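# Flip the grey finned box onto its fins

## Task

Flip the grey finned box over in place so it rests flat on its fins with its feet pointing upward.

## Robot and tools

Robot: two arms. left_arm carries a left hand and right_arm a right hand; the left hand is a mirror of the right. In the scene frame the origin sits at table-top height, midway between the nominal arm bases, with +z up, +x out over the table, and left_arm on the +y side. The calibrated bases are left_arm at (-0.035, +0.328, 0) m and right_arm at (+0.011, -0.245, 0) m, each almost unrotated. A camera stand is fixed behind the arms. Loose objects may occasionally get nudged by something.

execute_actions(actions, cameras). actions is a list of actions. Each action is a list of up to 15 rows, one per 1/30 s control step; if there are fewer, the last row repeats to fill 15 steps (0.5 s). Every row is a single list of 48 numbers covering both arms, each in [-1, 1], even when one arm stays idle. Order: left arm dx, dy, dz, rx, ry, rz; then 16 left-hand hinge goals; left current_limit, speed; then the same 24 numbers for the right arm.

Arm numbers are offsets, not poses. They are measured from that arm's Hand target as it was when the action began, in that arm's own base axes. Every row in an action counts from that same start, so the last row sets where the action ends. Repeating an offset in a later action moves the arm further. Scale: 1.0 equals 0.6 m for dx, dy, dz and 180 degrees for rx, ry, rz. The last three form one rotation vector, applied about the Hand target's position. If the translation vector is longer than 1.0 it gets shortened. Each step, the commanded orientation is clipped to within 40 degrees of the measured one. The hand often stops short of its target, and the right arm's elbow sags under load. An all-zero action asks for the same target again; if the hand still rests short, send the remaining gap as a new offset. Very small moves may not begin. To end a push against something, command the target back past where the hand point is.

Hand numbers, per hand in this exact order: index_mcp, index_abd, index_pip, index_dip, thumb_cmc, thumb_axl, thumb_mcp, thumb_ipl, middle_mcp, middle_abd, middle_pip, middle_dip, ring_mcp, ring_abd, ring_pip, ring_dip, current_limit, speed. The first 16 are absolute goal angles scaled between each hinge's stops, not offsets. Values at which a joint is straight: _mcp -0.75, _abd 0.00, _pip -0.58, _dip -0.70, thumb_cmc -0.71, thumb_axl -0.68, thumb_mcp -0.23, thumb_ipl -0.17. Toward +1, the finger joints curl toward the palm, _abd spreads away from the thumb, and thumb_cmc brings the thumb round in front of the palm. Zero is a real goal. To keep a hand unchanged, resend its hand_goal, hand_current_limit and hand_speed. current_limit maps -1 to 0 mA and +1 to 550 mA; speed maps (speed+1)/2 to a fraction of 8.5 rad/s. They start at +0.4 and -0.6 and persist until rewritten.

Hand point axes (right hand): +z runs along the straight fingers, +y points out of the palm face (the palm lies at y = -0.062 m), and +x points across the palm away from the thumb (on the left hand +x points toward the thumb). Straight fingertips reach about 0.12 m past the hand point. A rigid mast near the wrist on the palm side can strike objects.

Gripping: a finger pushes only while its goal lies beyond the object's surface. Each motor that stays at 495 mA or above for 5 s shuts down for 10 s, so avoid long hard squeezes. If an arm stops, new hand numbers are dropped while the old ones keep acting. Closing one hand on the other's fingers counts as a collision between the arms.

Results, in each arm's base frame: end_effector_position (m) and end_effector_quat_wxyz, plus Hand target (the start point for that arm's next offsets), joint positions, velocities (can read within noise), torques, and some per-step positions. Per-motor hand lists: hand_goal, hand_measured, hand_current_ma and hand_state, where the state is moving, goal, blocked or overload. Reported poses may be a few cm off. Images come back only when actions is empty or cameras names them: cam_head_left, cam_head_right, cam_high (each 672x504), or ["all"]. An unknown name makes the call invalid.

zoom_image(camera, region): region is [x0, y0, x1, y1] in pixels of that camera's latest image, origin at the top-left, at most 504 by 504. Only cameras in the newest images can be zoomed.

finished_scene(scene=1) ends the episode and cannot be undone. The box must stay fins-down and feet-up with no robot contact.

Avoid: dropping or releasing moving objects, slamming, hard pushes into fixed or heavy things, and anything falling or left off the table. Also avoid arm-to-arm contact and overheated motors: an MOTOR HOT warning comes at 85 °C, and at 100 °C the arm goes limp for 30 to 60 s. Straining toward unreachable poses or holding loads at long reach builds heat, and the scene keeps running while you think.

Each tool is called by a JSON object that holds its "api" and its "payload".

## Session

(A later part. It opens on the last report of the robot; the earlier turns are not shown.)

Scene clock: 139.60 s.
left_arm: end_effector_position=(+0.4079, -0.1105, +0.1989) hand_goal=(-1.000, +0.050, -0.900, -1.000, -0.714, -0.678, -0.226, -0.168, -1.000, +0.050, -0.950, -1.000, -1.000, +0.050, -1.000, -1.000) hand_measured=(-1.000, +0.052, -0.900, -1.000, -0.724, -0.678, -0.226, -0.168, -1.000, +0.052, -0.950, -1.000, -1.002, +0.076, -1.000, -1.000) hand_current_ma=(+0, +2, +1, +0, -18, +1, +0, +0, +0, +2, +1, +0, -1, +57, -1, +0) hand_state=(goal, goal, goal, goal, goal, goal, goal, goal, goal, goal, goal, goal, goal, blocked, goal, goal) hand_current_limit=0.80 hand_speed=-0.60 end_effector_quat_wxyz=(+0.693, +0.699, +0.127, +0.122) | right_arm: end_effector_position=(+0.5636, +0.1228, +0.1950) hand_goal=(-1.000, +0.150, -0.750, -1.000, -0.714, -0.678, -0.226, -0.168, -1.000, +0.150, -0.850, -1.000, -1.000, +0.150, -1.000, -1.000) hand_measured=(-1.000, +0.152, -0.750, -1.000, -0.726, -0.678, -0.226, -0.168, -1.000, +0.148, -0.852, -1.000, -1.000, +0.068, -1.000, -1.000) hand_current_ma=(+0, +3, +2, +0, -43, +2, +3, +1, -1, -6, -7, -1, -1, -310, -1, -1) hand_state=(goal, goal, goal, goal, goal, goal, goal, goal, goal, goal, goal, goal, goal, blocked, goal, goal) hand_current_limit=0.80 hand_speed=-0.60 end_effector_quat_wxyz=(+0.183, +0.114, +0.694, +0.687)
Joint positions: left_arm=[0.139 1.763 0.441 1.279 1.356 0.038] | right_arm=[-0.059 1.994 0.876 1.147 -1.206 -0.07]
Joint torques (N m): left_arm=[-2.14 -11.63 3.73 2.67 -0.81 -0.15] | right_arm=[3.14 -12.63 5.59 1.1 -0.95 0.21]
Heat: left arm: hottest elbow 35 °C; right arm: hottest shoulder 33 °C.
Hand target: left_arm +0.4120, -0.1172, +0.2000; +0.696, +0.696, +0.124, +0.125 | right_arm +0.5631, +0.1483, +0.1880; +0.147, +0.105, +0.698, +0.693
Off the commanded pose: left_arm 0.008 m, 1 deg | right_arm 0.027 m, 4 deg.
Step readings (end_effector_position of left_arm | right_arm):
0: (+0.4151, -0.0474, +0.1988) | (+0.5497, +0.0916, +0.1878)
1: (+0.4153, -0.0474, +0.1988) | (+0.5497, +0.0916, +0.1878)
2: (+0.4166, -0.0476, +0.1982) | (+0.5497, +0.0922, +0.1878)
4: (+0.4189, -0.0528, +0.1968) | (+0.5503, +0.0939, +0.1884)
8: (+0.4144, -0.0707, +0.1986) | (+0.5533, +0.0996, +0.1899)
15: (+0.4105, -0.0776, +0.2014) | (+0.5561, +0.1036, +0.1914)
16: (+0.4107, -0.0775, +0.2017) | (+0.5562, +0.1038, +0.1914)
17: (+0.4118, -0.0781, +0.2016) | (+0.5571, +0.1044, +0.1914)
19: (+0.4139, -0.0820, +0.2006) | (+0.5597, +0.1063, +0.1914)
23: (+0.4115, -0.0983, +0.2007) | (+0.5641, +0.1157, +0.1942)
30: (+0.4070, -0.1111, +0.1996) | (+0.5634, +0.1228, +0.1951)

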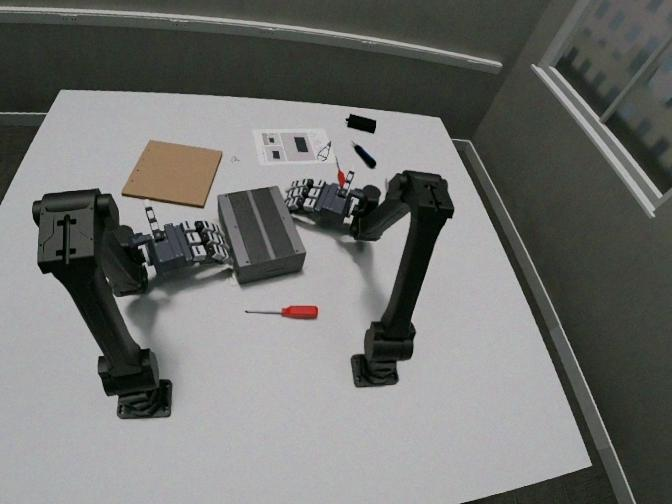

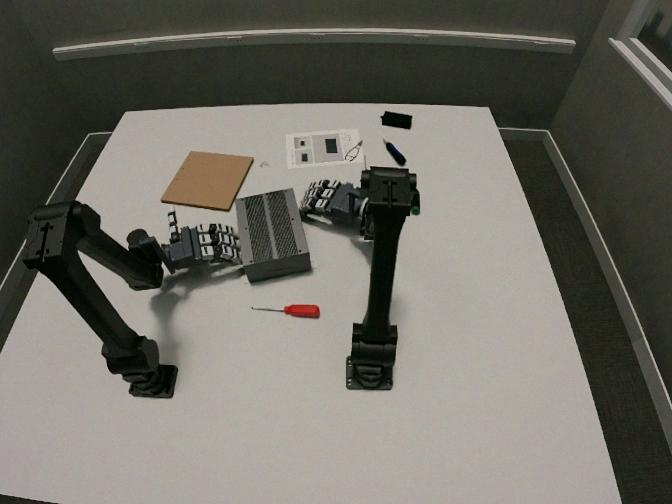

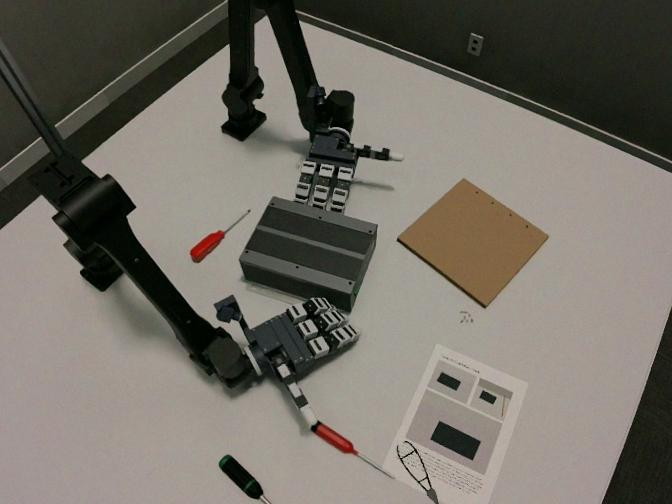

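{"api": "execute_actions", "payload": {"actions": [[[0,0.08,0.0,0,0,-0.02,-1,0.0,-1,-1,-0.714,-0.678,-0.226,-0.168,-1,0.0,-1,-1,-1,0.0,-1,-1,0.9,-0.6,0,-0.197,0.0,0,0,0.01,-1,0.3,-0.62,-1,-0.714,-0.678,-0.226,-0.168,-1,0.3,-0.62,-1,-1,0.35,-1,-1,0.9,-0.6]],[[0.072,-0.043,0.0,0,0,-0.02,-1,0.0,-1,-1,-0.714,-0.678,-0.226,-0.168,-1,0.0,-1,-1,-1,0.0,-1,-1,0.9,-0.6,-0.073,0,-0.008,0,0,0.0,-1,0.3,-0.62,-1,-0.714,-0.678,-0.226,-0.168,-1,0.3,-0.62,-1,-1,0.35,-1,-1,0.9,-0.6]],[[0,0,0.0,0,0,0,-1,0.0,-1,-1,-0.714,-0.678,-0.226,-0.168,-1,0.0,-1,-1,-1,0.0,-1,-1,0.9,-0.6,0,0.0,0,0,0,0.0,-1,0.3,-0.62,-1,-0.714,-0.678,-0.226,-0.168,-1,0.3,-0.62,-1,-1,0.35,-1,-1,0.9,-0.6]]], "cameras": ["all"]}}

{"api": "zoom_image", "payload": {"camera": "cam_head_left", "region": [160, 160, 340, 310]}}

{"api": "zoom_image", "payload": {"camera": "cam_high", "region": [180, 150, 430, 400]}}

Scene clock: 143.17 s.
left_arm: end_effector_position=(+0.4458, -0.0948, +0.2036) hand_goal=(-1.000, +0.000, -1.000, -1.000, -0.714, -0.678, -0.226, -0.168, -1.000, +0.000, -1.000, -1.000, -1.000, +0.000, -1.000, -1.000) hand_measured=(-1.000, +0.002, -1.000, -1.000, -0.724, -0.678, -0.226, -0.168, -1.000, +0.002, -0.998, -1.000, -1.000, +0.002, -1.000, -1.000) hand_current_ma=(+0, +3, +1, +0, -19, +1, +0, +0, +0, +3, +1, +0, +0, +3, +0, +0) hand_state=(goal, goal, goal, goal, goal, goal, goal, goal, goal, goal, goal, goal, goal, goal, goal, goal) hand_current_limit=0.90 hand_speed=-0.60 end_effector_quat_wxyz=(+0.702, +0.703, +0.075, +0.088) | right_arm: end_effector_position=(+0.5247, +0.0322, +0.1790) hand_goal=(-1.000, +0.300, -0.620, -1.000, -0.714, -0.678, -0.226, -0.168, -1.000, +0.300, -0.620, -1.000, -1.000, +0.350, -1.000, -1.000) hand_measured=(-1.000, +0.298, -0.626, -1.000, -0.726, -0.678, -0.226, -0.168, -1.000, +0.298, -0.626, -1.000, -0.984, +0.338, -0.992, -0.998) hand_current_ma=(+0, -8, -24, +0, -43, +2, +3, +1, -1, -8, -24, -1, +66, -35, +27, +4) hand_state=(goal, goal, goal, goal, goal, goal, goal, goal, goal, goal, goal, goal, goal, goal, goal, goal) hand_current_limit=0.90 hand_speed=-0.60 end_effector_quat_wxyz=(+0.131, +0.097, +0.700, +0.695)
Joint positions: left_arm=[0.179 1.838 0.615 1.219 1.52 0.022] | right_arm=[-0.272 2.014 0.846 1.182 -1.52 -0.035]
Joint torques (N m): left_arm=[-0.5 -13.45 5.23 1.24 -0.04 -0.09] | right_arm=[-0.62 -14.56 2.86 2.17 -0.22 0.09]
Heat: left arm: hottest elbow 35 °C; right arm: hottest shoulder 33 °C.
Hand target: left_arm +0.4552, -0.0951, +0.2000; +0.702, +0.703, +0.080, +0.081 | right_arm +0.5192, +0.0302, +0.1832; +0.136, +0.094, +0.699, +0.695
Off the commanded pose: left_arm 0.010 m, 1 deg | right_arm 0.007 m, 1 deg.
Step readings (end_effector_position of left_arm | right_arm):
0: (+0.4079, -0.1105, +0.1989) | (+0.5636, +0.1228, +0.1950)
1: (+0.4074, -0.1106, +0.1988) | (+0.5631, +0.1229, +0.1949)
2: (+0.4046, -0.1103, +0.1988) | (+0.5598, +0.1204, +0.1959)
4: (+0.3984, -0.1057, +0.2003) | (+0.5496, +0.1091, +0.1963)
8: (+0.4002, -0.0833, +0.2025) | (+0.5452, +0.0599, +0.1906)
15: (+0.4044, -0.0715, +0.2047) | (+0.5508, +0.0239, +0.1860)
16: (+0.4048, -0.0716, +0.2047) | (+0.5506, +0.0253, +0.1861)
17: (+0.4061, -0.0725, +0.2044) | (+0.5498, +0.0265, +0.1861)
19: (+0.4159, -0.0761, +0.2041) | (+0.5461, +0.0282, +0.1841)
23: (+0.4387, -0.0886, +0.2048) | (+0.5330, +0.0310, +0.1776)
30: (+0.4451, -0.0949, +0.2045) | (+0.5267, +0.0317, +0.1776)
31: (+0.4452, -0.0949, +0.2044) | (+0.5265, +0.0317, +0.1778)
32: (+0.4453, -0.0949, +0.2043) | (+0.5263, +0.0318, +0.1779)
34: (+0.4454, -0.0949, +0.2041) | (+0.5259, +0.0319, +0.1780)
38: (+0.4456, -0.0948, +0.2039) | (+0.5254, +0.0321, +0.1784)
45: (+0.4458, -0.0948, +0.2037) | (+0.5248, +0.0322, +0.1788)

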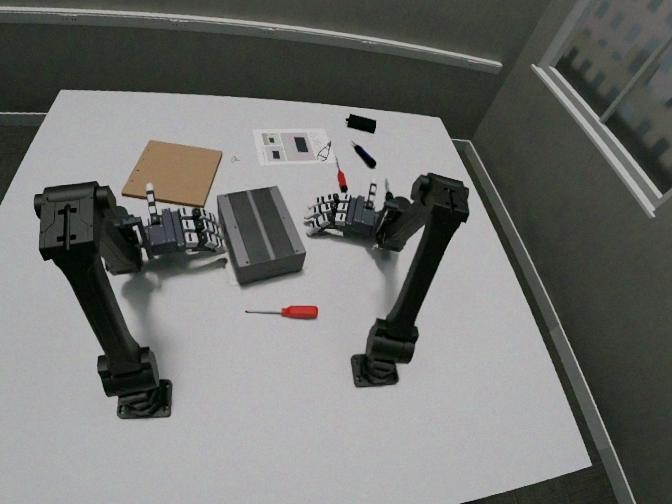

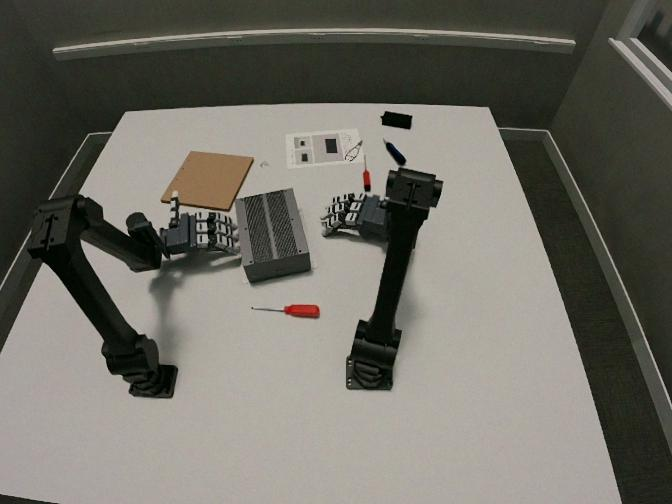

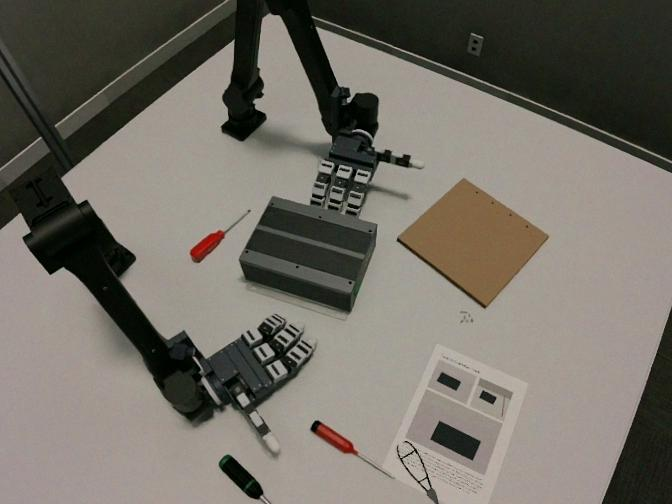

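Scaled by 2.800.

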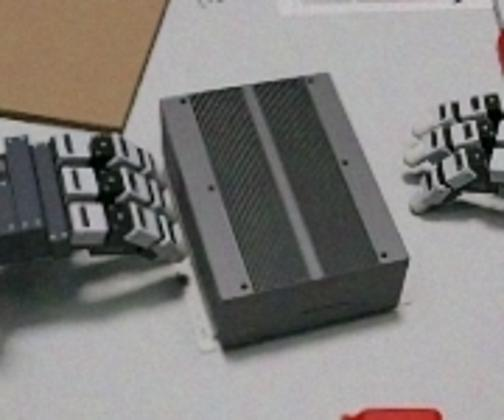

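Scaled by 2.016.

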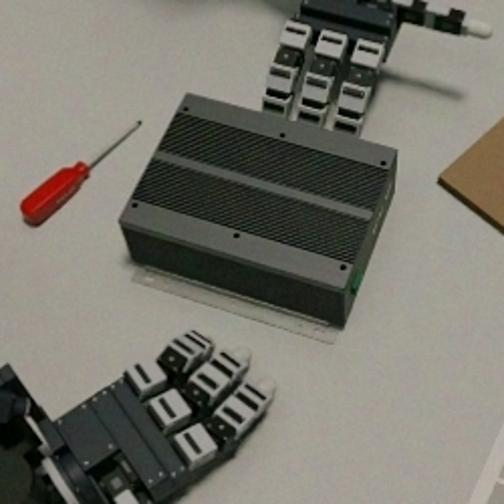

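{"api": "execute_actions", "payload": {"actions": [[[0,-0.02,0.0,0,0,0,-1,0.0,-1,-1,-0.714,-0.678,-0.226,-0.168,-1,0.0,-1,-1,-1,0.0,-1,-1,0.9,-0.6,0,0.06,0.005,0,0,0.0,-1,0.3,-0.62,-1,-0.714,-0.678,-0.226,-0.168,-1,0.3,-0.62,-1,-1,0.35,-1,-1,0.9,-0.6]],[[0,-0.02,0.0,0,0,0,-1,0.0,-1,-1,-0.714,-0.678,-0.226,-0.168,-1,0.0,-1,-1,-1,0.0,-1,-1,0.9,-0.6,0,0.04,0.0,0,0,0.0,-1,0.3,-0.62,-1,-0.714,-0.678,-0.226,-0.168,-1,0.3,-0.62,-1,-1,0.35,-1,-1,0.9,-0.6]]], "cameras": []}}

{"api": "execute_actions", "payload": {"actions": [], "cameras": ["all"]}}

{"api": "zoom_image", "payload": {"camera": "cam_head_left", "region": [160, 160, 340, 310]}}

{"api": "zoom_image", "payload": {"camera": "cam_high", "region": [180, 150, 430, 400]}}

Scene clock: 144.83 s.
left_arm: end_effector_position=(+0.4505, -0.1055, +0.2034) hand_goal=(-1.000, +0.000, -1.000, -1.000, -0.714, -0.678, -0.226, -0.168, -1.000, +0.000, -1.000, -1.000, -1.000, +0.000, -1.000, -1.000) hand_measured=(-1.000, +0.002, -1.000, -1.000, -0.724, -0.678, -0.226, -0.168, -1.000, +0.006, -1.000, -1.000, -1.000, +0.008, -1.000, -1.000) hand_current_ma=(+0, +1, +0, +0, -19, +1, +0, +0, +0, +10, +0, +0, +0, +12, +0, +0) hand_state=(goal, goal, goal, goal, goal, goal, goal, goal, goal, goal, goal, goal, goal, goal, goal, goal) hand_current_limit=0.90 hand_speed=-0.60 end_effector_quat_wxyz=(+0.701, +0.703, +0.082, +0.091) | right_arm: end_effector_position=(+0.5263, +0.0812, +0.1825) hand_goal=(-1.000, +0.300, -0.620, -1.000, -0.714, -0.678, -0.226, -0.168, -1.000, +0.300, -0.620, -1.000, -1.000, +0.350, -1.000, -1.000) hand_measured=(-1.000, +0.298, -0.626, -1.000, -0.726, -0.678, -0.226, -0.168, -1.000, +0.298, -0.626, -1.000, -1.000, +0.354, -1.000, -1.000) hand_current_ma=(+0, -7, -24, +0, -43, +2, +3, +1, -1, -8, -24, -1, -1, +11, -1, -1) hand_state=(goal, goal, goal, goal, goal, goal, goal, goal, goal, goal, goal, goal, goal, goal, goal, goal) hand_current_limit=0.90 hand_speed=-0.60 end_effector_quat_wxyz=(+0.133, +0.106, +0.699, +0.695)
Joint positions: left_arm=[0.149 1.838 0.615 1.218 1.475 0.017] | right_arm=[-0.166 1.987 0.807 1.188 -1.398 -0.031]
Joint torques (N m): left_arm=[-3.14 -13.74 4.41 1.47 -0.69 -0.04] | right_arm=[1.08 -13.22 2.96 2.41 0.09 -0.04]
Heat: left arm: hottest elbow 35 °C; right arm: hottest shoulder 34 °C.
Hand target: left_arm +0.4552, -0.1192, +0.2000; +0.702, +0.703, +0.080, +0.081 | right_arm +0.5192, +0.0901, +0.1862; +0.136, +0.094, +0.699, +0.695
Off the commanded pose: left_arm 0.015 m, 1 deg | right_arm 0.012 m, 1 deg.
Step readings (end_effector_position of left_arm | right_arm):
0: (+0.4459, -0.0948, +0.2035) | (+0.5247, +0.0322, +0.1790)
1: (+0.4460, -0.0947, +0.2035) | (+0.5248, +0.0322, +0.1789)
2: (+0.4465, -0.0950, +0.2035) | (+0.5257, +0.0322, +0.1785)
4: (+0.4479, -0.0970, +0.2035) | (+0.5268, +0.0344, +0.1787)
8: (+0.4482, -0.1021, +0.2035) | (+0.5258, +0.0506, +0.1803)
15: (+0.4483, -0.1041, +0.2035) | (+0.5248, +0.0638, +0.1805)
16: (+0.4484, -0.1042, +0.2035) | (+0.5251, +0.0637, +0.1805)
17: (+0.4488, -0.1050, +0.2035) | (+0.5256, +0.0648, +0.1801)
19: (+0.4497, -0.1054, +0.2035) | (+0.5268, +0.0667, +0.1799)
23: (+0.4501, -0.1054, +0.2034) | (+0.5265, +0.0781, +0.1803)
30: (+0.4504, -0.1055, +0.2034) | (+0.5263, +0.0812, +0.1825)
No camera images: "cameras" was empty.

Scene clock: 144.83 s.
left_arm: end_effector_position=(+0.4505, -0.1055, +0.2034) hand_goal=(-1.000, +0.000, -1.000, -1.000, -0.714, -0.678, -0.226, -0.168, -1.000, +0.000, -1.000, -1.000, -1.000, +0.000, -1.000, -1.000) hand_measured=(-1.000, +0.002, -1.000, -1.000, -0.724, -0.678, -0.226, -0.168, -1.000, +0.006, -1.000, -1.000, -1.000, +0.008, -1.000, -1.000) hand_current_ma=(+0, +1, +0, +0, -19, +1, +0, +0, +0, +10, +0, +0, +0, +12, +0, +0) hand_state=(goal, goal, goal, goal, goal, goal, goal, goal, goal, goal, goal, goal, goal, goal, goal, goal) hand_current_limit=0.90 hand_speed=-0.60 end_effector_quat_wxyz=(+0.701, +0.703, +0.082, +0.091) | right_arm: end_effector_position=(+0.5263, +0.0812, +0.1825) hand_goal=(-1.000, +0.300, -0.620, -1.000, -0.714, -0.678, -0.226, -0.168, -1.000, +0.300, -0.620, -1.000, -1.000, +0.350, -1.000, -1.000) hand_measured=(-1.000, +0.298, -0.626, -1.000, -0.726, -0.678, -0.226, -0.168, -1.000, +0.298, -0.626, -1.000, -1.000, +0.354, -1.000, -1.000) hand_current_ma=(+0, -7, -24, +0, -43, +2, +3, +1, -1, -8, -24, -1, -1, +11, -1, -1) hand_state=(goal, goal, goal, goal, goal, goal, goal, goal, goal, goal, goal, goal, goal, goal, goal, goal) hand_current_limit=0.90 hand_speed=-0.60 end_effector_quat_wxyz=(+0.133, +0.106, +0.699, +0.695)
Joint positions: left_arm=[0.149 1.838 0.615 1.218 1.475 0.017] | right_arm=[-0.166 1.987 0.807 1.188 -1.398 -0.031]
Joint velocities: within noise
Joint torques (N m): left_arm=[-3.14 -13.74 4.41 1.47 -0.69 -0.04] | right_arm=[1.08 -13.22 2.96 2.41 0.09 -0.04]
Motor temperatures (°C): left_arm=[33 33 35 28 32 28] | right_arm=[30 34 32 31 28 26]
Heat: left arm: hottest elbow 35 °C; right arm: hottest shoulder 34 °C.
Hand target: left_arm +0.4552, -0.1192, +0.2000; +0.702, +0.703, +0.080, +0.081 | right_arm +0.5192, +0.0901, +0.1862; +0.136, +0.094, +0.699, +0.695
Off the commanded pose: left_arm 0.015 m, 1 deg | right_arm 0.012 m, 1 deg.

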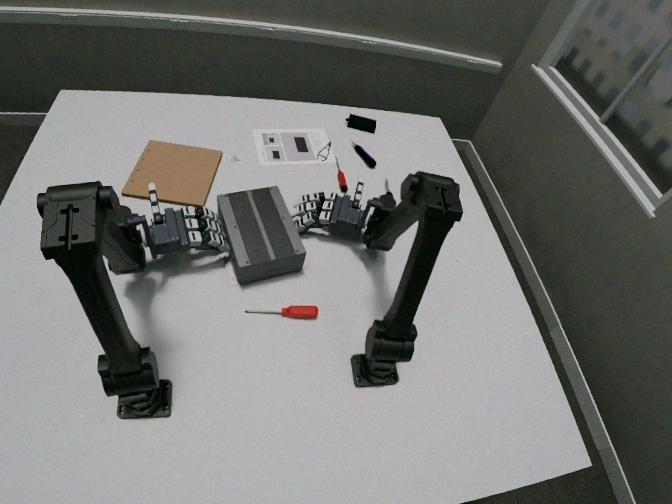

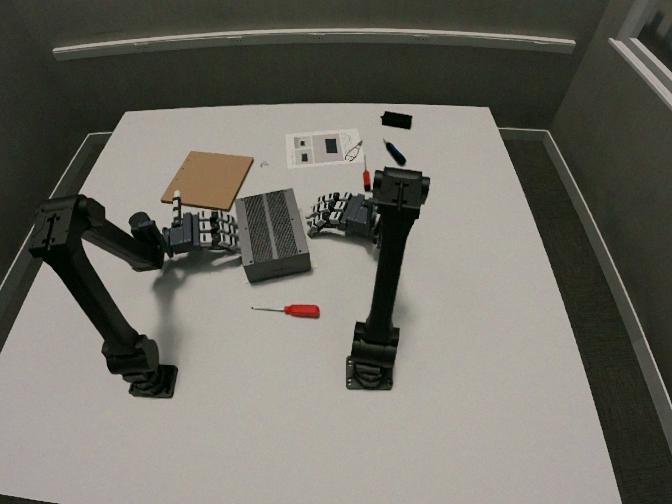

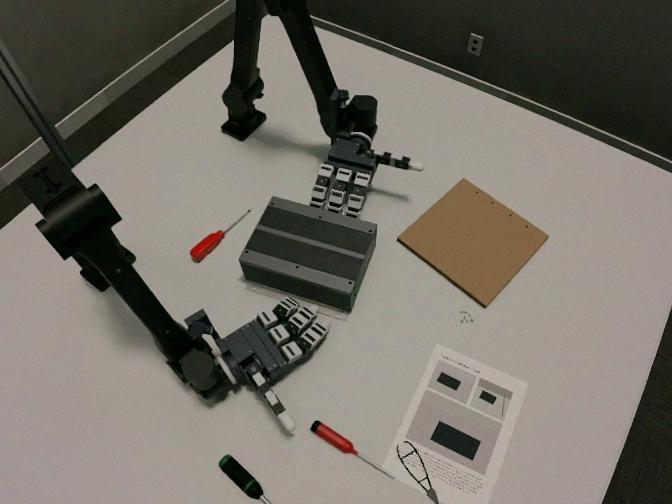

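Scaled by 2.800.

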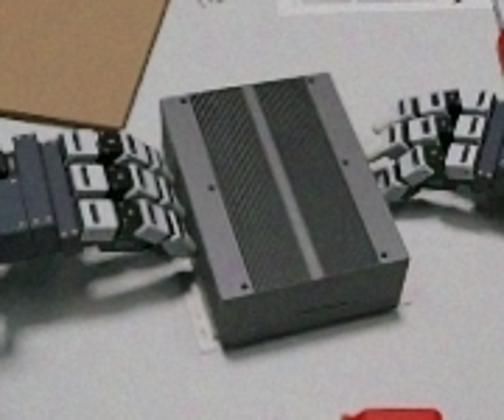

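Scaled by 2.016.

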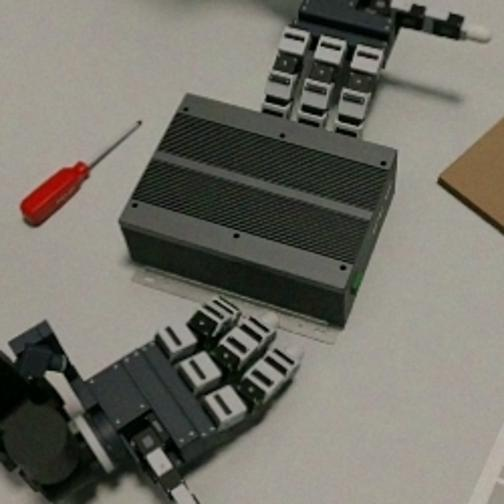

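{"api": "execute_actions", "payload": {"actions": [], "cameras": ["all"]}}

Scene clock: 146.80 s.
left_arm: end_effector_position=(+0.4505, -0.1055, +0.2034) hand_goal=(-1.000, +0.000, -1.000, -1.000, -0.714, -0.678, -0.226, -0.168, -1.000, +0.000, -1.000, -1.000, -1.000, +0.000, -1.000, -1.000) hand_measured=(-1.000, +0.002, -1.000, -1.000, -0.724, -0.678, -0.226, -0.168, -1.000, +0.006, -1.000, -1.000, -1.000, +0.008, -1.000, -1.000) hand_current_ma=(+0, +1, +0, +0, -19, +1, +0, +0, +0, +11, +0, +0, +0, +12, +0, +0) hand_state=(goal, goal, goal, goal, goal, goal, goal, goal, goal, goal, goal, goal, goal, goal, goal, goal) hand_current_limit=0.90 hand_speed=-0.60 end_effector_quat_wxyz=(+0.701, +0.703, +0.082, +0.091) | right_arm: end_effector_position=(+0.5263, +0.0812, +0.1825) hand_goal=(-1.000, +0.300, -0.620, -1.000, -0.714, -0.678, -0.226, -0.168, -1.000, +0.300, -0.620, -1.000, -1.000, +0.350, -1.000, -1.000) hand_measured=(-1.000, +0.298, -0.626, -1.000, -0.726, -0.678, -0.226, -0.168, -1.000, +0.298, -0.626, -1.000, -1.000, +0.354, -1.000, -1.000) hand_current_ma=(+0, -7, -24, +0, -43, +2, +3, +1, -1, -8, -24, -1, -1, +11, -1, -1) hand_state=(goal, goal, goal, goal, goal, goal, goal, goal, goal, goal, goal, goal, goal, goal, goal, goal) hand_current_limit=0.90 hand_speed=-0.60 end_effector_quat_wxyz=(+0.133, +0.106, +0.699, +0.695)
Joint positions: left_arm=[0.149 1.838 0.615 1.218 1.475 0.017] | right_arm=[-0.166 1.987 0.807 1.188 -1.398 -0.031]
Joint velocities: within noise
Joint torques (N m): left_arm=[-2.9 -13.45 4.59 1.48 -0.72 -0.06] | right_arm=[0.73 -13.51 2.88 2.21 0.09 -0.06]
Motor temperatures (°C): left_arm=[33 33 35 28 32 28] | right_arm=[30 34 32 31 28 26]
Heat: left arm: hottest elbow 35 °C; right arm: hottest shoulder 34 °C.
Hand target: left_arm +0.4552, -0.1192, +0.2000; +0.702, +0.703, +0.080, +0.081 | right_arm +0.5192, +0.0901, +0.1862; +0.136, +0.094, +0.699, +0.695
Off the commanded pose: left_arm 0.015 m, 1 deg | right_arm 0.012 m, 1 deg.

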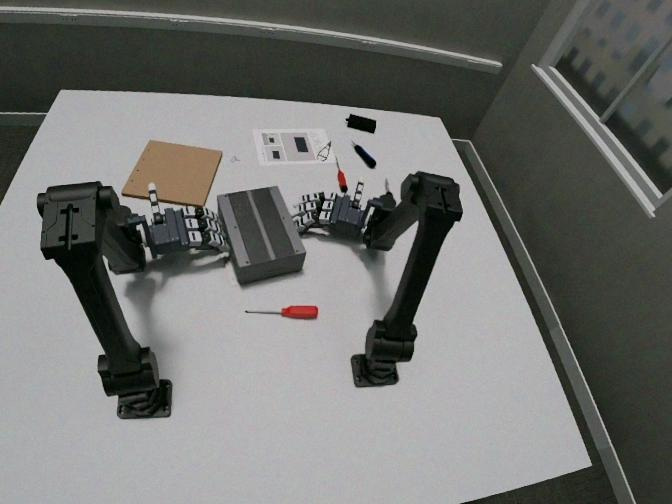

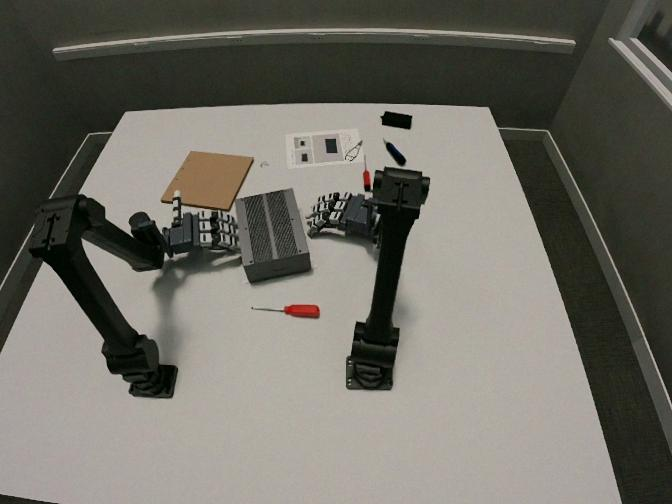

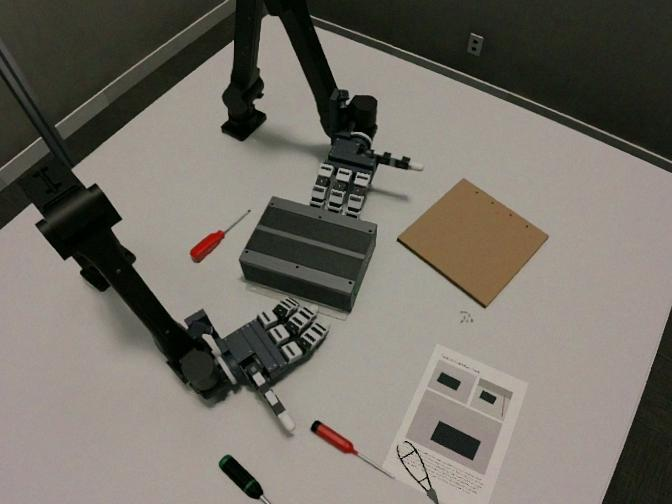

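{"api": "zoom_image", "payload": {"camera": "cam_high", "region": [200, 150, 440, 420]}}

{"api": "zoom_image", "payload": {"camera": "cam_head_right", "region": [190, 170, 400, 330]}}

Scaled by 1.867.

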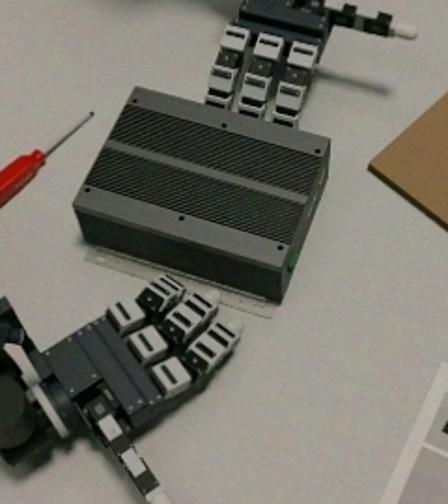

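Scaled by 2.400.

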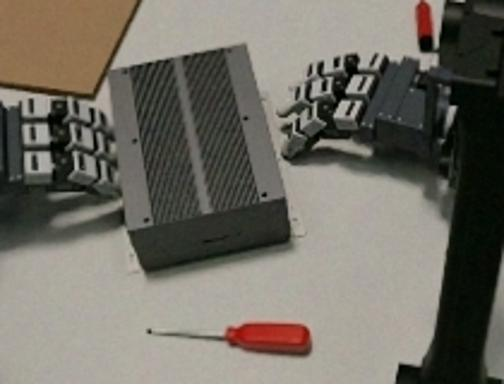

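{"api": "execute_actions", "payload": {"actions": [[[0,0,0,0,0,0,-1,0,-1,-1,-0.714,-0.678,-0.226,-0.168,-1,0,-1,-1,-1,0,-1,-1,0.9,-0.6,-0.00563,0.0243,0,0,0,0,-1,0.3,-0.62,-1,-0.714,-0.678,-0.226,-0.168,-1,0.3,-0.62,-1,-1,0.35,-1,-1,0.9,-0.6]],[[0.00563,-0.0243,0,0,0,0,-1,0,-1,-1,-0.714,-0.678,-0.226,-0.168,-1,0,-1,-1,-1,0,-1,-1,0.9,-0.6,-0.00563,0.0243,0,0,0,0,-1,0.3,-0.62,-1,-0.714,-0.678,-0.226,-0.168,-1,0.3,-0.62,-1,-1,0.35,-1,-1,0.9,-0.6]]]}}

Scene clock: 151.03 s.
left_arm: end_effector_position=(+0.4546, -0.1093, +0.2033) hand_goal=(-1.000, +0.000, -1.000, -1.000, -0.714, -0.678, -0.226, -0.168, -1.000, +0.000, -1.000, -1.000, -1.000, +0.000, -1.000, -1.000) hand_measured=(-1.000, +0.002, -1.000, -1.000, -0.724, -0.678, -0.226, -0.168, -1.000, +0.014, -1.000, -1.000, -1.000, +0.016, -1.000, -1.000) hand_current_ma=(+0, +1, +0, +0, -19, +1, +0, +0, +0, +25, +0, +0, -1, +30, -1, +0) hand_state=(goal, goal, goal, goal, goal, goal, goal, goal, goal, goal, goal, goal, goal, goal, goal, goal) hand_current_limit=0.90 hand_speed=-0.60 end_effector_quat_wxyz=(+0.700, +0.702, +0.090, +0.095) | right_arm: end_effector_position=(+0.5244, +0.0949, +0.1869) hand_goal=(-1.000, +0.300, -0.620, -1.000, -0.714, -0.678, -0.226, -0.168, -1.000, +0.300, -0.620, -1.000, -1.000, +0.350, -1.000, -1.000) hand_measured=(-1.000, +0.298, -0.626, -1.000, -0.726, -0.678, -0.226, -0.168, -1.000, +0.298, -0.626, -1.000, -1.000, +0.356, -1.000, -1.000) hand_current_ma=(+0, -7, -24, +0, -43, +2, +3, +1, -1, -8, -24, -1, -3, +17, -2, -1) hand_state=(goal, goal, goal, goal, goal, goal, goal, goal, goal, goal, goal, goal, goal, goal, goal, goal) hand_current_limit=0.90 hand_speed=-0.60 end_effector_quat_wxyz=(+0.153, +0.109, +0.697, +0.692)
Joint positions: left_arm=[0.136 1.838 0.615 1.218 1.444 0.012] | right_arm=[-0.133 1.97 0.784 1.203 -1.331 -0.046]
Joint torques (N m): left_arm=[-5.19 -13.68 4.85 1.62 -0.93 -0.02] | right_arm=[3.37 -12.75 2.66 2.3 -0.08 0.01]
Heat: left arm: hottest elbow 35 °C; right arm: hottest shoulder 34 °C.
Hand target: left_arm +0.4586, -0.1338, +0.2000; +0.702, +0.703, +0.080, +0.081 | right_arm +0.5125, +0.1193, +0.1862; +0.136, +0.094, +0.699, +0.695
Off the commanded pose: left_arm 0.025 m, 2 deg | right_arm 0.027 m, 3 deg.
Step readings (end_effector_position of left_arm | right_arm):
0: (+0.4505, -0.1055, +0.2034) | (+0.5263, +0.0812, +0.1825)
1: (+0.4505, -0.1055, +0.2034) | (+0.5265, +0.0813, +0.1825)
2: (+0.4505, -0.1055, +0.2034) | (+0.5269, +0.0814, +0.1823)
4: (+0.4505, -0.1055, +0.2034) | (+0.5269, +0.0822, +0.1824)
8: (+0.4505, -0.1055, +0.2034) | (+0.5254, +0.0884, +0.1843)
15: (+0.4505, -0.1055, +0.2034) | (+0.5240, +0.0962, +0.1846)
16: (+0.4506, -0.1054, +0.2034) | (+0.5242, +0.0962, +0.1846)
17: (+0.4510, -0.1058, +0.2034) | (+0.5245, +0.0960, +0.1843)
19: (+0.4523, -0.1064, +0.2033) | (+0.5247, +0.0956, +0.1847)
23: (+0.4539, -0.1087, +0.2033) | (+0.5246, +0.0949, +0.1861)
30: (+0.4546, -0.1093, +0.2033) | (+0.5245, +0.0948, +0.1869)

{"api": "execute_actions", "payload": {"actions": [[[0.00563,-0.0243,0,0,0,0,-1,0,-1,-1,-0.714,-0.678,-0.226,-0.168,-1,0,-1,-1,-1,0,-1,-1,0.9,-0.6,-0.0016,0.0353,0,0,0,0.0222,-1,0.3,-0.62,-1,-0.714,-0.678,-0.226,-0.168,-1,0.3,-0.62,-1,-1,0.35,-1,-1,0.9,-0.6]]]}}

Scene clock: 152.47 s.
left_arm: end_effector_position=(+0.4578, -0.1125, +0.2031) hand_goal=(-1.000, +0.000, -1.000, -1.000, -0.714, -0.678, -0.226, -0.168, -1.000, +0.000, -1.000, -1.000, -1.000, +0.000, -1.000, -1.000) hand_measured=(-1.000, +0.002, -1.000, -1.000, -0.724, -0.678, -0.226, -0.168, -1.000, +0.016, -1.000, -1.000, -1.002, +0.020, -1.000, -1.000) hand_current_ma=(+0, +3, +0, +0, -19, +1, +0, +0, +0, +33, +0, +0, -2, +38, -1, +0) hand_state=(goal, goal, goal, goal, goal, goal, goal, goal, goal, goal, goal, goal, goal, goal, goal, goal) hand_current_limit=0.90 hand_speed=-0.60 end_effector_quat_wxyz=(+0.700, +0.701, +0.097, +0.098) | right_arm: end_effector_position=(+0.5204, +0.0969, +0.1896) hand_goal=(-1.000, +0.300, -0.620, -1.000, -0.714, -0.678, -0.226, -0.168, -1.000, +0.300, -0.620, -1.000, -1.000, +0.350, -1.000, -1.000) hand_measured=(-1.000, +0.298, -0.626, -1.000, -0.726, -0.678, -0.226, -0.168, -1.000, +0.298, -0.626, -1.000, -1.002, +0.310, -1.002, -1.000) hand_current_ma=(+0, -7, -24, +0, -43, +2, +3, +1, -1, -8, -24, -1, -4, -142, -4, -2) hand_state=(goal, goal, goal, goal, goal, goal, goal, goal, goal, goal, goal, goal, goal, blocked, goal, goal) hand_current_limit=0.90 hand_speed=-0.60 end_effector_quat_wxyz=(+0.158, +0.092, +0.699, +0.691)
Joint positions: left_arm=[0.125 1.838 0.615 1.218 1.419 0.007] | right_arm=[-0.133 1.967 0.787 1.203 -1.347 -0.071]
Joint torques (N m): left_arm=[-7.41 -13.57 5.08 1.63 -1.33 -0.03] | right_arm=[6.65 -12.69 3.52 1.17 -0.87 0.25]
Heat: left arm: hottest elbow 35 °C; right arm: hottest shoulder 34 °C.
Hand target: left_arm +0.4620, -0.1483, +0.2000; +0.702, +0.703, +0.080, +0.081 | right_arm +0.5116, +0.1405, +0.1863; +0.111, +0.070, +0.702, +0.700
Off the commanded pose: left_arm 0.036 m, 3 deg | right_arm 0.045 m, 6 deg.
Step readings (end_effector_position of left_arm | right_arm):
0: (+0.4546, -0.1093, +0.2033) | (+0.5244, +0.0949, +0.1869)
1: (+0.4547, -0.1092, +0.2033) | (+0.5244, +0.0949, +0.1869)
2: (+0.4550, -0.1096, +0.2032) | (+0.5238, +0.0952, +0.1869)
4: (+0.4561, -0.1102, +0.2032) | (+0.5225, +0.0958, +0.1870)
8: (+0.4573, -0.1121, +0.2032) | (+0.5213, +0.0963, +0.1881)
15: (+0.4578, -0.1125, +0.2031) | (+0.5207, +0.0968, +0.1892)

{"api": "execute_actions", "payload": {"actions": [[[-0.00333,-0.03,0,0,0,-0.0167,-1,0,-1,-1,-0.714,-0.678,-0.226,-0.168,-1,0,-1,-1,-1,0,-1,-1,0.9,-0.6,-0.012,0.02,-0.003,0,0,0.0,-1,0.3,-0.62,-1,-0.714,-0.678,-0.226,-0.168,-1,0.3,-0.62,-1,-1,0.35,-1,-1,0.9,-0.6]]], "cameras": ["all"]}}

Scene clock: 153.93 s.
left_arm: end_effector_position=(+0.4583, -0.1159, +0.2031) hand_goal=(-1.000, +0.000, -1.000, -1.000, -0.714, -0.678, -0.226, -0.168, -1.000, +0.000, -1.000, -1.000, -1.000, +0.000, -1.000, -1.000) hand_measured=(-1.000, -0.004, -1.000, -1.000, -0.724, -0.678, -0.226, -0.168, -1.000, +0.010, -1.000, -1.000, -1.002, +0.012, -1.000, -1.000) hand_current_ma=(+0, -7, +0, +0, -19, +1, +0, +0, +0, +18, +0, +0, -2, +24, -1, +0) hand_state=(goal, goal, goal, goal, goal, goal, goal, goal, goal, goal, goal, goal, goal, goal, goal, goal) hand_current_limit=0.90 hand_speed=-0.60 end_effector_quat_wxyz=(+0.700, +0.701, +0.097, +0.099) | right_arm: end_effector_position=(+0.5214, +0.0964, +0.1919) hand_goal=(-1.000, +0.300, -0.620, -1.000, -0.714, -0.678, -0.226, -0.168, -1.000, +0.300, -0.620, -1.000, -1.000, +0.350, -1.000, -1.000) hand_measured=(-1.000, +0.298, -0.626, -1.000, -0.726, -0.678, -0.226, -0.168, -1.000, +0.298, -0.626, -1.000, -1.002, +0.310, -1.002, -1.000) hand_current_ma=(+0, -7, -24, +0, -43, +2, +3, +1, -1, -8, -23, -1, -5, -141, -5, -3) hand_state=(goal, goal, goal, goal, goal, goal, goal, goal, goal, goal, goal, goal, goal, blocked, goal, goal) hand_current_limit=0.90 hand_speed=-0.60 end_effector_quat_wxyz=(+0.170, +0.091, +0.699, +0.689)
Joint positions: left_arm=[0.116 1.838 0.615 1.218 1.41 0.007] | right_arm=[-0.133 1.963 0.787 1.203 -1.333 -0.085]
Joint torques (N m): left_arm=[-9.47 -12.81 5.89 1.39 -0.1 0.01] | right_arm=[7.53 -12.63 2.24 1.72 -0.65 0.29]
Heat: left arm: hottest elbow 35 °C; right arm: hottest shoulder 34 °C.
Hand target: left_arm +0.4600, -0.1663, +0.2000; +0.704, +0.705, +0.061, +0.062 | right_arm +0.5044, +0.1525, +0.1844; +0.111, +0.070, +0.702, +0.700
Off the commanded pose: left_arm 0.051 m, 6 deg | right_arm 0.059 m, 7 deg.
Step readings (end_effector_position of left_arm | right_arm):
0: (+0.4578, -0.1125, +0.2031) | (+0.5203, +0.0969, +0.1896)
1: (+0.4578, -0.1125, +0.2031) | (+0.5203, +0.0969, +0.1896)
2: (+0.4577, -0.1128, +0.2031) | (+0.5205, +0.0968, +0.1896)
4: (+0.4577, -0.1140, +0.2031) | (+0.5211, +0.0967, +0.1902)
8: (+0.4583, -0.1156, +0.2031) | (+0.5218, +0.0962, +0.1911)
15: (+0.4583, -0.1159, +0.2031) | (+0.5214, +0.0963, +0.1917)

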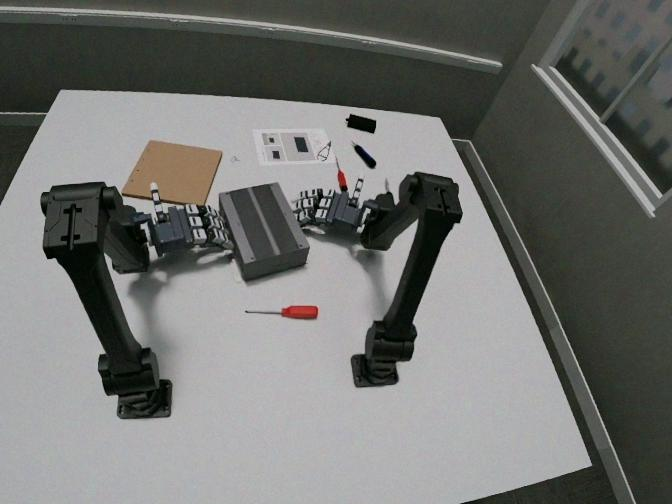

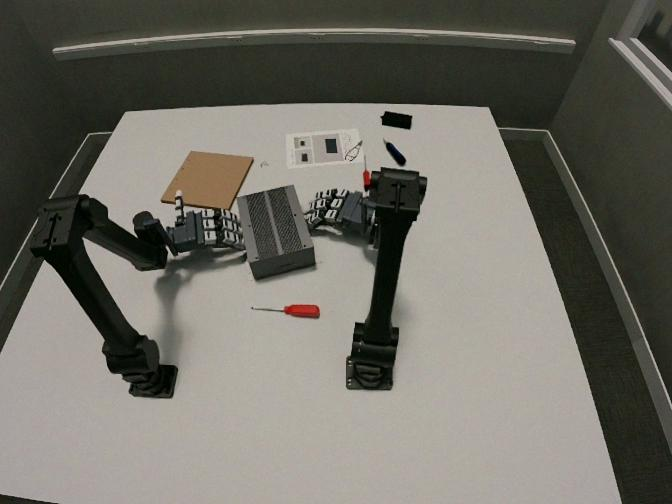

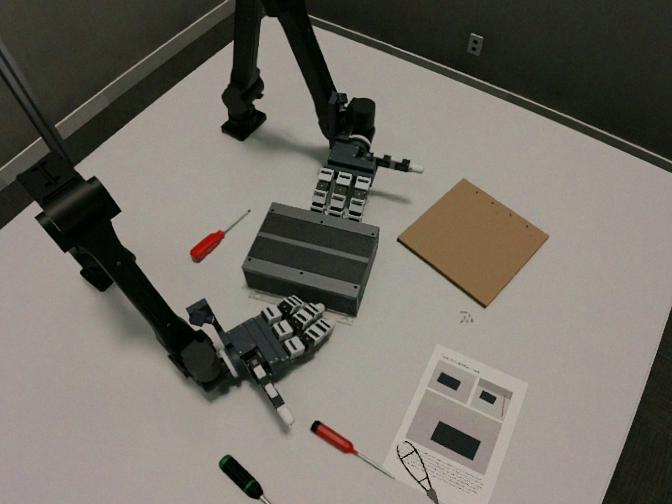

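{"api": "zoom_image", "payload": {"camera": "cam_high", "region": [220, 180, 400, 340]}}

Scaled by 2.800.

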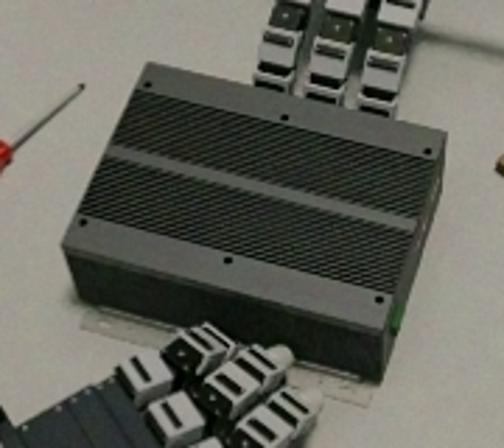

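{"api": "execute_actions", "payload": {"actions": [[[0,-0.005,0.0333,0,0,0,-1,0,-1,-1,-0.714,-0.678,-0.226,-0.168,-1,0,-1,-1,-1,0,-1,-1,0.9,-0.6,0,0.0083,-0.005,0,0,0.0,-1,0.3,-0.62,-1,-0.714,-0.678,-0.226,-0.168,-1,0.3,-0.62,-1,-1,0.35,-1,-1,0.9,-0.6]],[[0,-0.003,0.025,0,0,0,-1,0,-1,-1,-0.714,-0.678,-0.226,-0.168,-1,0,-1,-1,-1,0,-1,-1,0.9,-0.6,0,0.005,0,0,0,0.0,-1,0.3,-0.62,-1,-0.714,-0.678,-0.226,-0.168,-1,0.3,-0.62,-1,-1,0.35,-1,-1,0.9,-0.6]]]}}

Scene clock: 156.27 s.
left_arm: end_effector_position=(+0.4658, -0.1183, +0.2071) hand_goal=(-1.000, +0.000, -1.000, -1.000, -0.714, -0.678, -0.226, -0.168, -1.000, +0.000, -1.000, -1.000, -1.000, +0.000, -1.000, -1.000) hand_measured=(-1.000, -0.024, -1.000, -1.000, -0.724, -0.678, -0.226, -0.168, -1.002, -0.008, -1.000, -1.000, -1.002, -0.006, -1.002, -1.000) hand_current_ma=(-1, -50, +0, +0, -19, +1, +0, +0, -2, -11, -1, +0, -2, -8, -1, -1) hand_state=(goal, blocked, goal, goal, goal, goal, goal, goal, goal, goal, goal, goal, goal, goal, goal, goal) hand_current_limit=0.90 hand_speed=-0.60 end_effector_quat_wxyz=(+0.697, +0.701, +0.121, +0.086) | right_arm: end_effector_position=(+0.5233, +0.0956, +0.1927) hand_goal=(-1.000, +0.300, -0.620, -1.000, -0.714, -0.678, -0.226, -0.168, -1.000, +0.300, -0.620, -1.000, -1.000, +0.350, -1.000, -1.000) hand_measured=(-1.000, +0.298, -0.626, -1.000, -0.726, -0.678, -0.226, -0.168, -1.000, +0.298, -0.626, -1.000, -1.002, +0.316, -1.002, -1.000) hand_current_ma=(+0, -7, -24, +0, -43, +2, +3, +1, -1, -8, -23, -1, -6, -119, -5, -3) hand_state=(goal, goal, goal, goal, goal, goal, goal, goal, goal, goal, goal, goal, goal, blocked, goal, goal) hand_current_limit=0.90 hand_speed=-0.60 end_effector_quat_wxyz=(+0.180, +0.093, +0.698, +0.687)
Joint positions: left_arm=[0.106 1.797 0.615 1.112 1.384 0.02] | right_arm=[-0.132 1.962 0.787 1.203 -1.314 -0.095]
Joint torques (N m): left_arm=[-9.52 -18.26 6.23 1.88 0.76 -0.24] | right_arm=[8.47 -13.39 1.89 1.46 -0.75 0.26]
Heat: left arm: hottest elbow 35 °C; right arm: hottest shoulder 34 °C.
Hand target: left_arm +0.4599, -0.1712, +0.2351; +0.704, +0.705, +0.061, +0.062 | right_arm +0.5044, +0.1604, +0.1814; +0.111, +0.070, +0.702, +0.700
Off the commanded pose: left_arm 0.060 m, 7 deg | right_arm 0.068 m, 8 deg.
Step readings (end_effector_position of left_arm | right_arm):
0: (+0.4583, -0.1159, +0.2031) | (+0.5213, +0.0964, +0.1919)
1: (+0.4584, -0.1158, +0.2031) | (+0.5213, +0.0964, +0.1919)
2: (+0.4585, -0.1158, +0.2032) | (+0.5214, +0.0963, +0.1919)
4: (+0.4592, -0.1159, +0.2040) | (+0.5216, +0.0964, +0.1919)
8: (+0.4610, -0.1172, +0.2045) | (+0.5227, +0.0959, +0.1920)
15: (+0.4618, -0.1176, +0.2046) | (+0.5227, +0.0958, +0.1922)
16: (+0.4619, -0.1176, +0.2046) | (+0.5227, +0.0958, +0.1922)
17: (+0.4621, -0.1177, +0.2050) | (+0.5228, +0.0958, +0.1922)
19: (+0.4630, -0.1178, +0.2059) | (+0.5228, +0.0957, +0.1922)
23: (+0.4646, -0.1180, +0.2067) | (+0.5233, +0.0957, +0.1922)
30: (+0.4658, -0.1181, +0.2070) | (+0.5233, +0.0956, +0.1926)

{"api": "execute_actions", "payload": {"actions": [[[-0.02,-0.003,0.0,0,0,-0.0222,-1,0,-1,-1,-0.714,-0.678,-0.226,-0.168,-1,0,-1,-1,-1,0,-1,-1,0.9,-0.6,-0.005,0.0133,0,0,0,0.0278,-1,0.3,-0.62,-1,-0.714,-0.678,-0.226,-0.168,-1,0.3,-0.62,-1,-1,0.35,-1,-1,0.9,-0.6]]], "cameras": ["cam_high"]}}

Scene clock: 158.33 s.
left_arm: end_effector_position=(+0.4623, -0.1200, +0.2078) hand_goal=(-1.000, +0.000, -1.000, -1.000, -0.714, -0.678, -0.226, -0.168, -1.000, +0.000, -1.000, -1.000, -1.000, +0.000, -1.000, -1.000) hand_measured=(-1.002, -0.074, -1.002, -1.000, -0.724, -0.678, -0.226, -0.168, -1.000, -0.036, -1.000, -1.000, -1.000, -0.004, -1.000, -1.000) hand_current_ma=(-4, -213, -2, -1, -19, +1, +0, +0, -1, -86, -1, +0, +0, -5, +0, +0) hand_state=(goal, blocked, goal, goal, goal, goal, goal, goal, goal, blocked, goal, goal, goal, goal, goal, goal) hand_current_limit=0.90 hand_speed=-0.60 end_effector_quat_wxyz=(+0.699, +0.702, +0.115, +0.074) | right_arm: end_effector_position=(+0.5163, +0.1013, +0.1954) hand_goal=(-1.000, +0.300, -0.620, -1.000, -0.714, -0.678, -0.226, -0.168, -1.000, +0.300, -0.620, -1.000, -1.000, +0.350, -1.000, -1.000) hand_measured=(-1.000, +0.298, -0.626, -1.000, -0.726, -0.678, -0.226, -0.168, -1.000, +0.298, -0.626, -1.000, -1.002, +0.258, -1.002, -1.000) hand_current_ma=(+0, -7, -24, +0, -43, +2, +3, +1, -1, -8, -23, -1, -7, -354, -6, -3) hand_state=(goal, goal, goal, goal, goal, goal, goal, goal, goal, goal, goal, goal, goal, blocked, goal, goal) hand_current_limit=0.90 hand_speed=-0.60 end_effector_quat_wxyz=(+0.172, +0.058, +0.703, +0.688)
Joint positions: left_arm=[0.106 1.791 0.615 1.096 1.409 0.022] | right_arm=[-0.131 1.962 0.804 1.187 -1.375 -0.134]
Joint torques (N m): left_arm=[-9.17 -17.61 6.34 1.99 2.95 -0.14] | right_arm=[8.64 -12.16 2.91 0.65 -1.53 0.46]
Heat: left arm: hottest elbow 35 °C; right arm: hottest shoulder 35 °C.
Hand target: left_arm +0.4479, -0.1729, +0.2351; +0.706, +0.706, +0.036, +0.038 | right_arm +0.5013, +0.1684, +0.1814; +0.081, +0.039, +0.705, +0.704
Off the commanded pose: left_arm 0.061 m, 10 deg | right_arm 0.070 m, 11 deg.
Step readings (end_effector_position of left_arm | right_arm):
0: (+0.4657, -0.1183, +0.2071) | (+0.5233, +0.0956, +0.1927)
1: (+0.4657, -0.1184, +0.2071) | (+0.5230, +0.0958, +0.1926)
2: (+0.4648, -0.1187, +0.2071) | (+0.5216, +0.0965, +0.1926)
4: (+0.4636, -0.1193, +0.2072) | (+0.5187, +0.0981, +0.1937)
8: (+0.4626, -0.1198, +0.2076) | (+0.5157, +0.1005, +0.1956)
15: (+0.4623, -0.1200, +0.2076) | (+0.5158, +0.1012, +0.1956)
Images, in order (width x height): cam_high 672x504.

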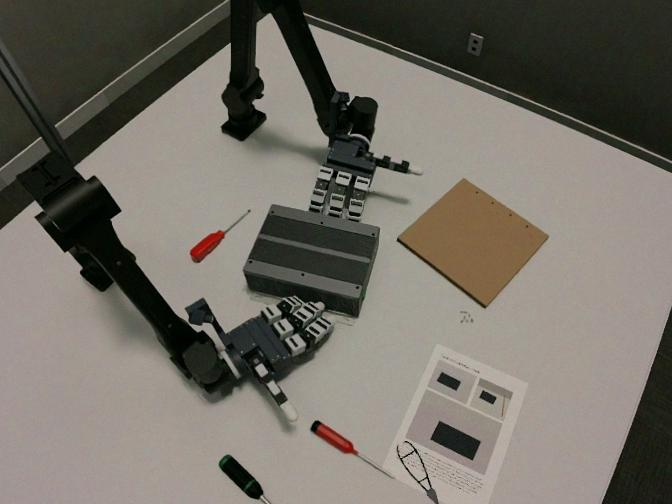

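{"api": "execute_actions", "payload": {"actions": [[[0,-0.003,0.025,0,0,0,-1,0,-1,-1,-0.714,-0.678,-0.226,-0.168,-1,0,-1,-1,-1,0,-1,-1,0.9,-0.6,0.0033,0.00,0,0,0,0.0,-1,0.3,-0.62,-1,-0.714,-0.678,-0.226,-0.168,-1,0.3,-0.62,-1,-1,0.31,-1,-1,0.9,-0.6]],[[0,-0.005,0.025,0,0,0,-1,0,-1,-1,-0.714,-0.678,-0.226,-0.168,-1,0,-1,-1,-1,0,-1,-1,0.9,-0.6,0,0.005,0,0,0,0.0,-1,0.3,-0.62,-1,-0.714,-0.678,-0.226,-0.168,-1,0.3,-0.62,-1,-1,0.31,-1,-1,0.9,-0.6]]]}}

Scene clock: 159.93 s.
left_arm: end_effector_position=(+0.4622, -0.1201, +0.2292) hand_goal=(-1.000, +0.000, -1.000, -1.000, -0.714, -0.678, -0.226, -0.168, -1.000, +0.000, -1.000, -1.000, -1.000, +0.000, -1.000, -1.000) hand_measured=(-1.004, -0.078, -1.002, -1.002, -0.724, -0.678, -0.226, -0.168, -1.000, -0.016, -1.000, -1.000, -1.000, -0.004, -1.000, -1.000) hand_current_ma=(-5, -228, -3, -1, -19, +1, +0, +0, -1, -32, +0, +0, +0, -4, +0, +0) hand_state=(goal, blocked, goal, goal, goal, goal, goal, goal, goal, goal, goal, goal, goal, goal, goal, goal) hand_current_limit=0.90 hand_speed=-0.60 end_effector_quat_wxyz=(+0.701, +0.700, +0.123, +0.057) | right_arm: end_effector_position=(+0.5167, +0.1018, +0.1948) hand_goal=(-1.000, +0.300, -0.620, -1.000, -0.714, -0.678, -0.226, -0.168, -1.000, +0.300, -0.620, -1.000, -1.000, +0.310, -1.000, -1.000) hand_measured=(-1.000, +0.298, -0.626, -1.000, -0.726, -0.678, -0.226, -0.168, -1.000, +0.298, -0.626, -1.000, -1.002, +0.236, -1.002, -1.000) hand_current_ma=(+0, -7, -24, +0, -43, +2, +3, +1, -1, -8, -23, -1, -7, -280, -6, -3) hand_state=(goal, goal, goal, goal, goal, goal, goal, goal, goal, goal, goal, goal, goal, blocked, goal, goal) hand_current_limit=0.90 hand_speed=-0.60 end_effector_quat_wxyz=(+0.167, +0.058, +0.703, +0.689)
Joint positions: left_arm=[0.106 1.718 0.615 1.027 1.422 -0.018] | right_arm=[-0.13 1.962 0.806 1.177 -1.38 -0.134]
Joint torques (N m): left_arm=[-10.11 -18.14 7.23 2.09 1.99 0] | right_arm=[8.64 -13.16 3.18 0.73 -1.13 0.4]
Heat: left arm: hottest elbow 35 °C; right arm: hottest shoulder 35 °C.
Hand target: left_arm +0.4479, -0.1777, +0.2651; +0.706, +0.706, +0.036, +0.038 | right_arm +0.5033, +0.1715, +0.1815; +0.081, +0.039, +0.705, +0.704
Off the commanded pose: left_arm 0.069 m, 10 deg | right_arm 0.072 m, 10 deg.
Step readings (end_effector_position of left_arm | right_arm):
0: (+0.4623, -0.1200, +0.2078) | (+0.5163, +0.1013, +0.1954)
1: (+0.4624, -0.1200, +0.2077) | (+0.5163, +0.1013, +0.1954)
2: (+0.4624, -0.1200, +0.2081) | (+0.5160, +0.1014, +0.1953)
4: (+0.4623, -0.1201, +0.2097) | (+0.5158, +0.1016, +0.1950)
8: (+0.4618, -0.1203, +0.2150) | (+0.5160, +0.1015, +0.1947)
15: (+0.4622, -0.1202, +0.2165) | (+0.5165, +0.1015, +0.1949)
16: (+0.4623, -0.1202, +0.2165) | (+0.5165, +0.1015, +0.1949)
17: (+0.4625, -0.1202, +0.2170) | (+0.5165, +0.1017, +0.1949)
19: (+0.4630, -0.1200, +0.2188) | (+0.5165, +0.1017, +0.1949)
23: (+0.4623, -0.1201, +0.2260) | (+0.5166, +0.1017, +0.1948)
30: (+0.4622, -0.1201, +0.2292) | (+0.5167, +0.1018, +0.1948)

{"api": "execute_actions", "payload": {"actions": [], "cameras": ["cam_high", "cam_head_left"]}}

{"api": "zoom_image", "payload": {"camera": "cam_high", "region": [220, 170, 400, 330]}}

Scene clock: 160.17 s.
left_arm: end_effector_position=(+0.4622, -0.1201, +0.2292) hand_goal=(-1.000, +0.000, -1.000, -1.000, -0.714, -0.678, -0.226, -0.168, -1.000, +0.000, -1.000, -1.000, -1.000, +0.000, -1.000, -1.000) hand_measured=(-1.004, -0.078, -1.002, -1.002, -0.724, -0.678, -0.226, -0.168, -1.000, -0.016, -1.000, -1.000, -1.000, -0.004, -1.000, -1.000) hand_current_ma=(-5, -228, -3, -1, -19, +1, +0, +0, -1, -32, +0, +0, +0, -4, +0, +0) hand_state=(goal, blocked, goal, goal, goal, goal, goal, goal, goal, goal, goal, goal, goal, goal, goal, goal) hand_current_limit=0.90 hand_speed=-0.60 end_effector_quat_wxyz=(+0.701, +0.700, +0.123, +0.057) | right_arm: end_effector_position=(+0.5167, +0.1018, +0.1948) hand_goal=(-1.000, +0.300, -0.620, -1.000, -0.714, -0.678, -0.226, -0.168, -1.000, +0.300, -0.620, -1.000, -1.000, +0.310, -1.000, -1.000) hand_measured=(-1.000, +0.298, -0.626, -1.000, -0.726, -0.678, -0.226, -0.168, -1.000, +0.298, -0.626, -1.000, -1.002, +0.236, -1.002, -1.000) hand_current_ma=(+0, -7, -24, +0, -43, +2, +3, +1, -1, -8, -23, -1, -7, -280, -6, -3) hand_state=(goal, goal, goal, goal, goal, goal, goal, goal, goal, goal, goal, goal, goal, blocked, goal, goal) hand_current_limit=0.90 hand_speed=-0.60 end_effector_quat_wxyz=(+0.167, +0.058, +0.703, +0.689)
Joint positions: left_arm=[0.106 1.718 0.615 1.027 1.422 -0.018] | right_arm=[-0.13 1.962 0.806 1.177 -1.38 -0.134]
Joint velocities: within noise
Joint torques (N m): left_arm=[-9.88 -18.37 7.27 2.1 1.97 -0.01] | right_arm=[7.65 -12.22 3.12 0.5 -1.11 0.43]
Motor temperatures (°C): left_arm=[33 33 35 28 32 28] | right_arm=[30 35 32 31 29 26]
Heat: left arm: hottest elbow 35 °C; right arm: hottest shoulder 35 °C.
Hand target: left_arm +0.4479, -0.1777, +0.2651; +0.706, +0.706, +0.036, +0.038 | right_arm +0.5033, +0.1715, +0.1815; +0.081, +0.039, +0.705, +0.704
Off the commanded pose: left_arm 0.069 m, 10 deg | right_arm 0.072 m, 10 deg.
Images, in order (width x height): cam_head_left 672x504, cam_high 672x504.

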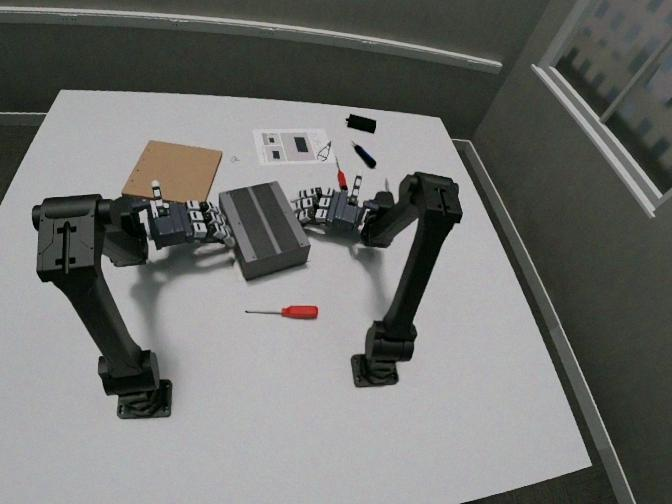

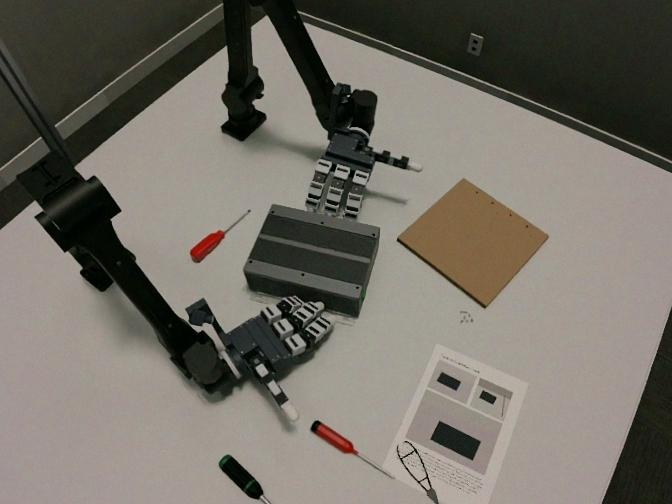

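Scaled by 2.800.

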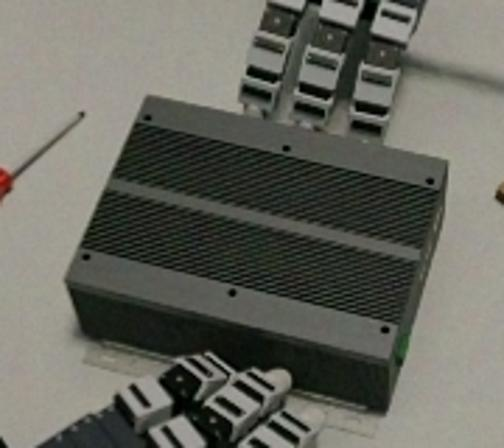

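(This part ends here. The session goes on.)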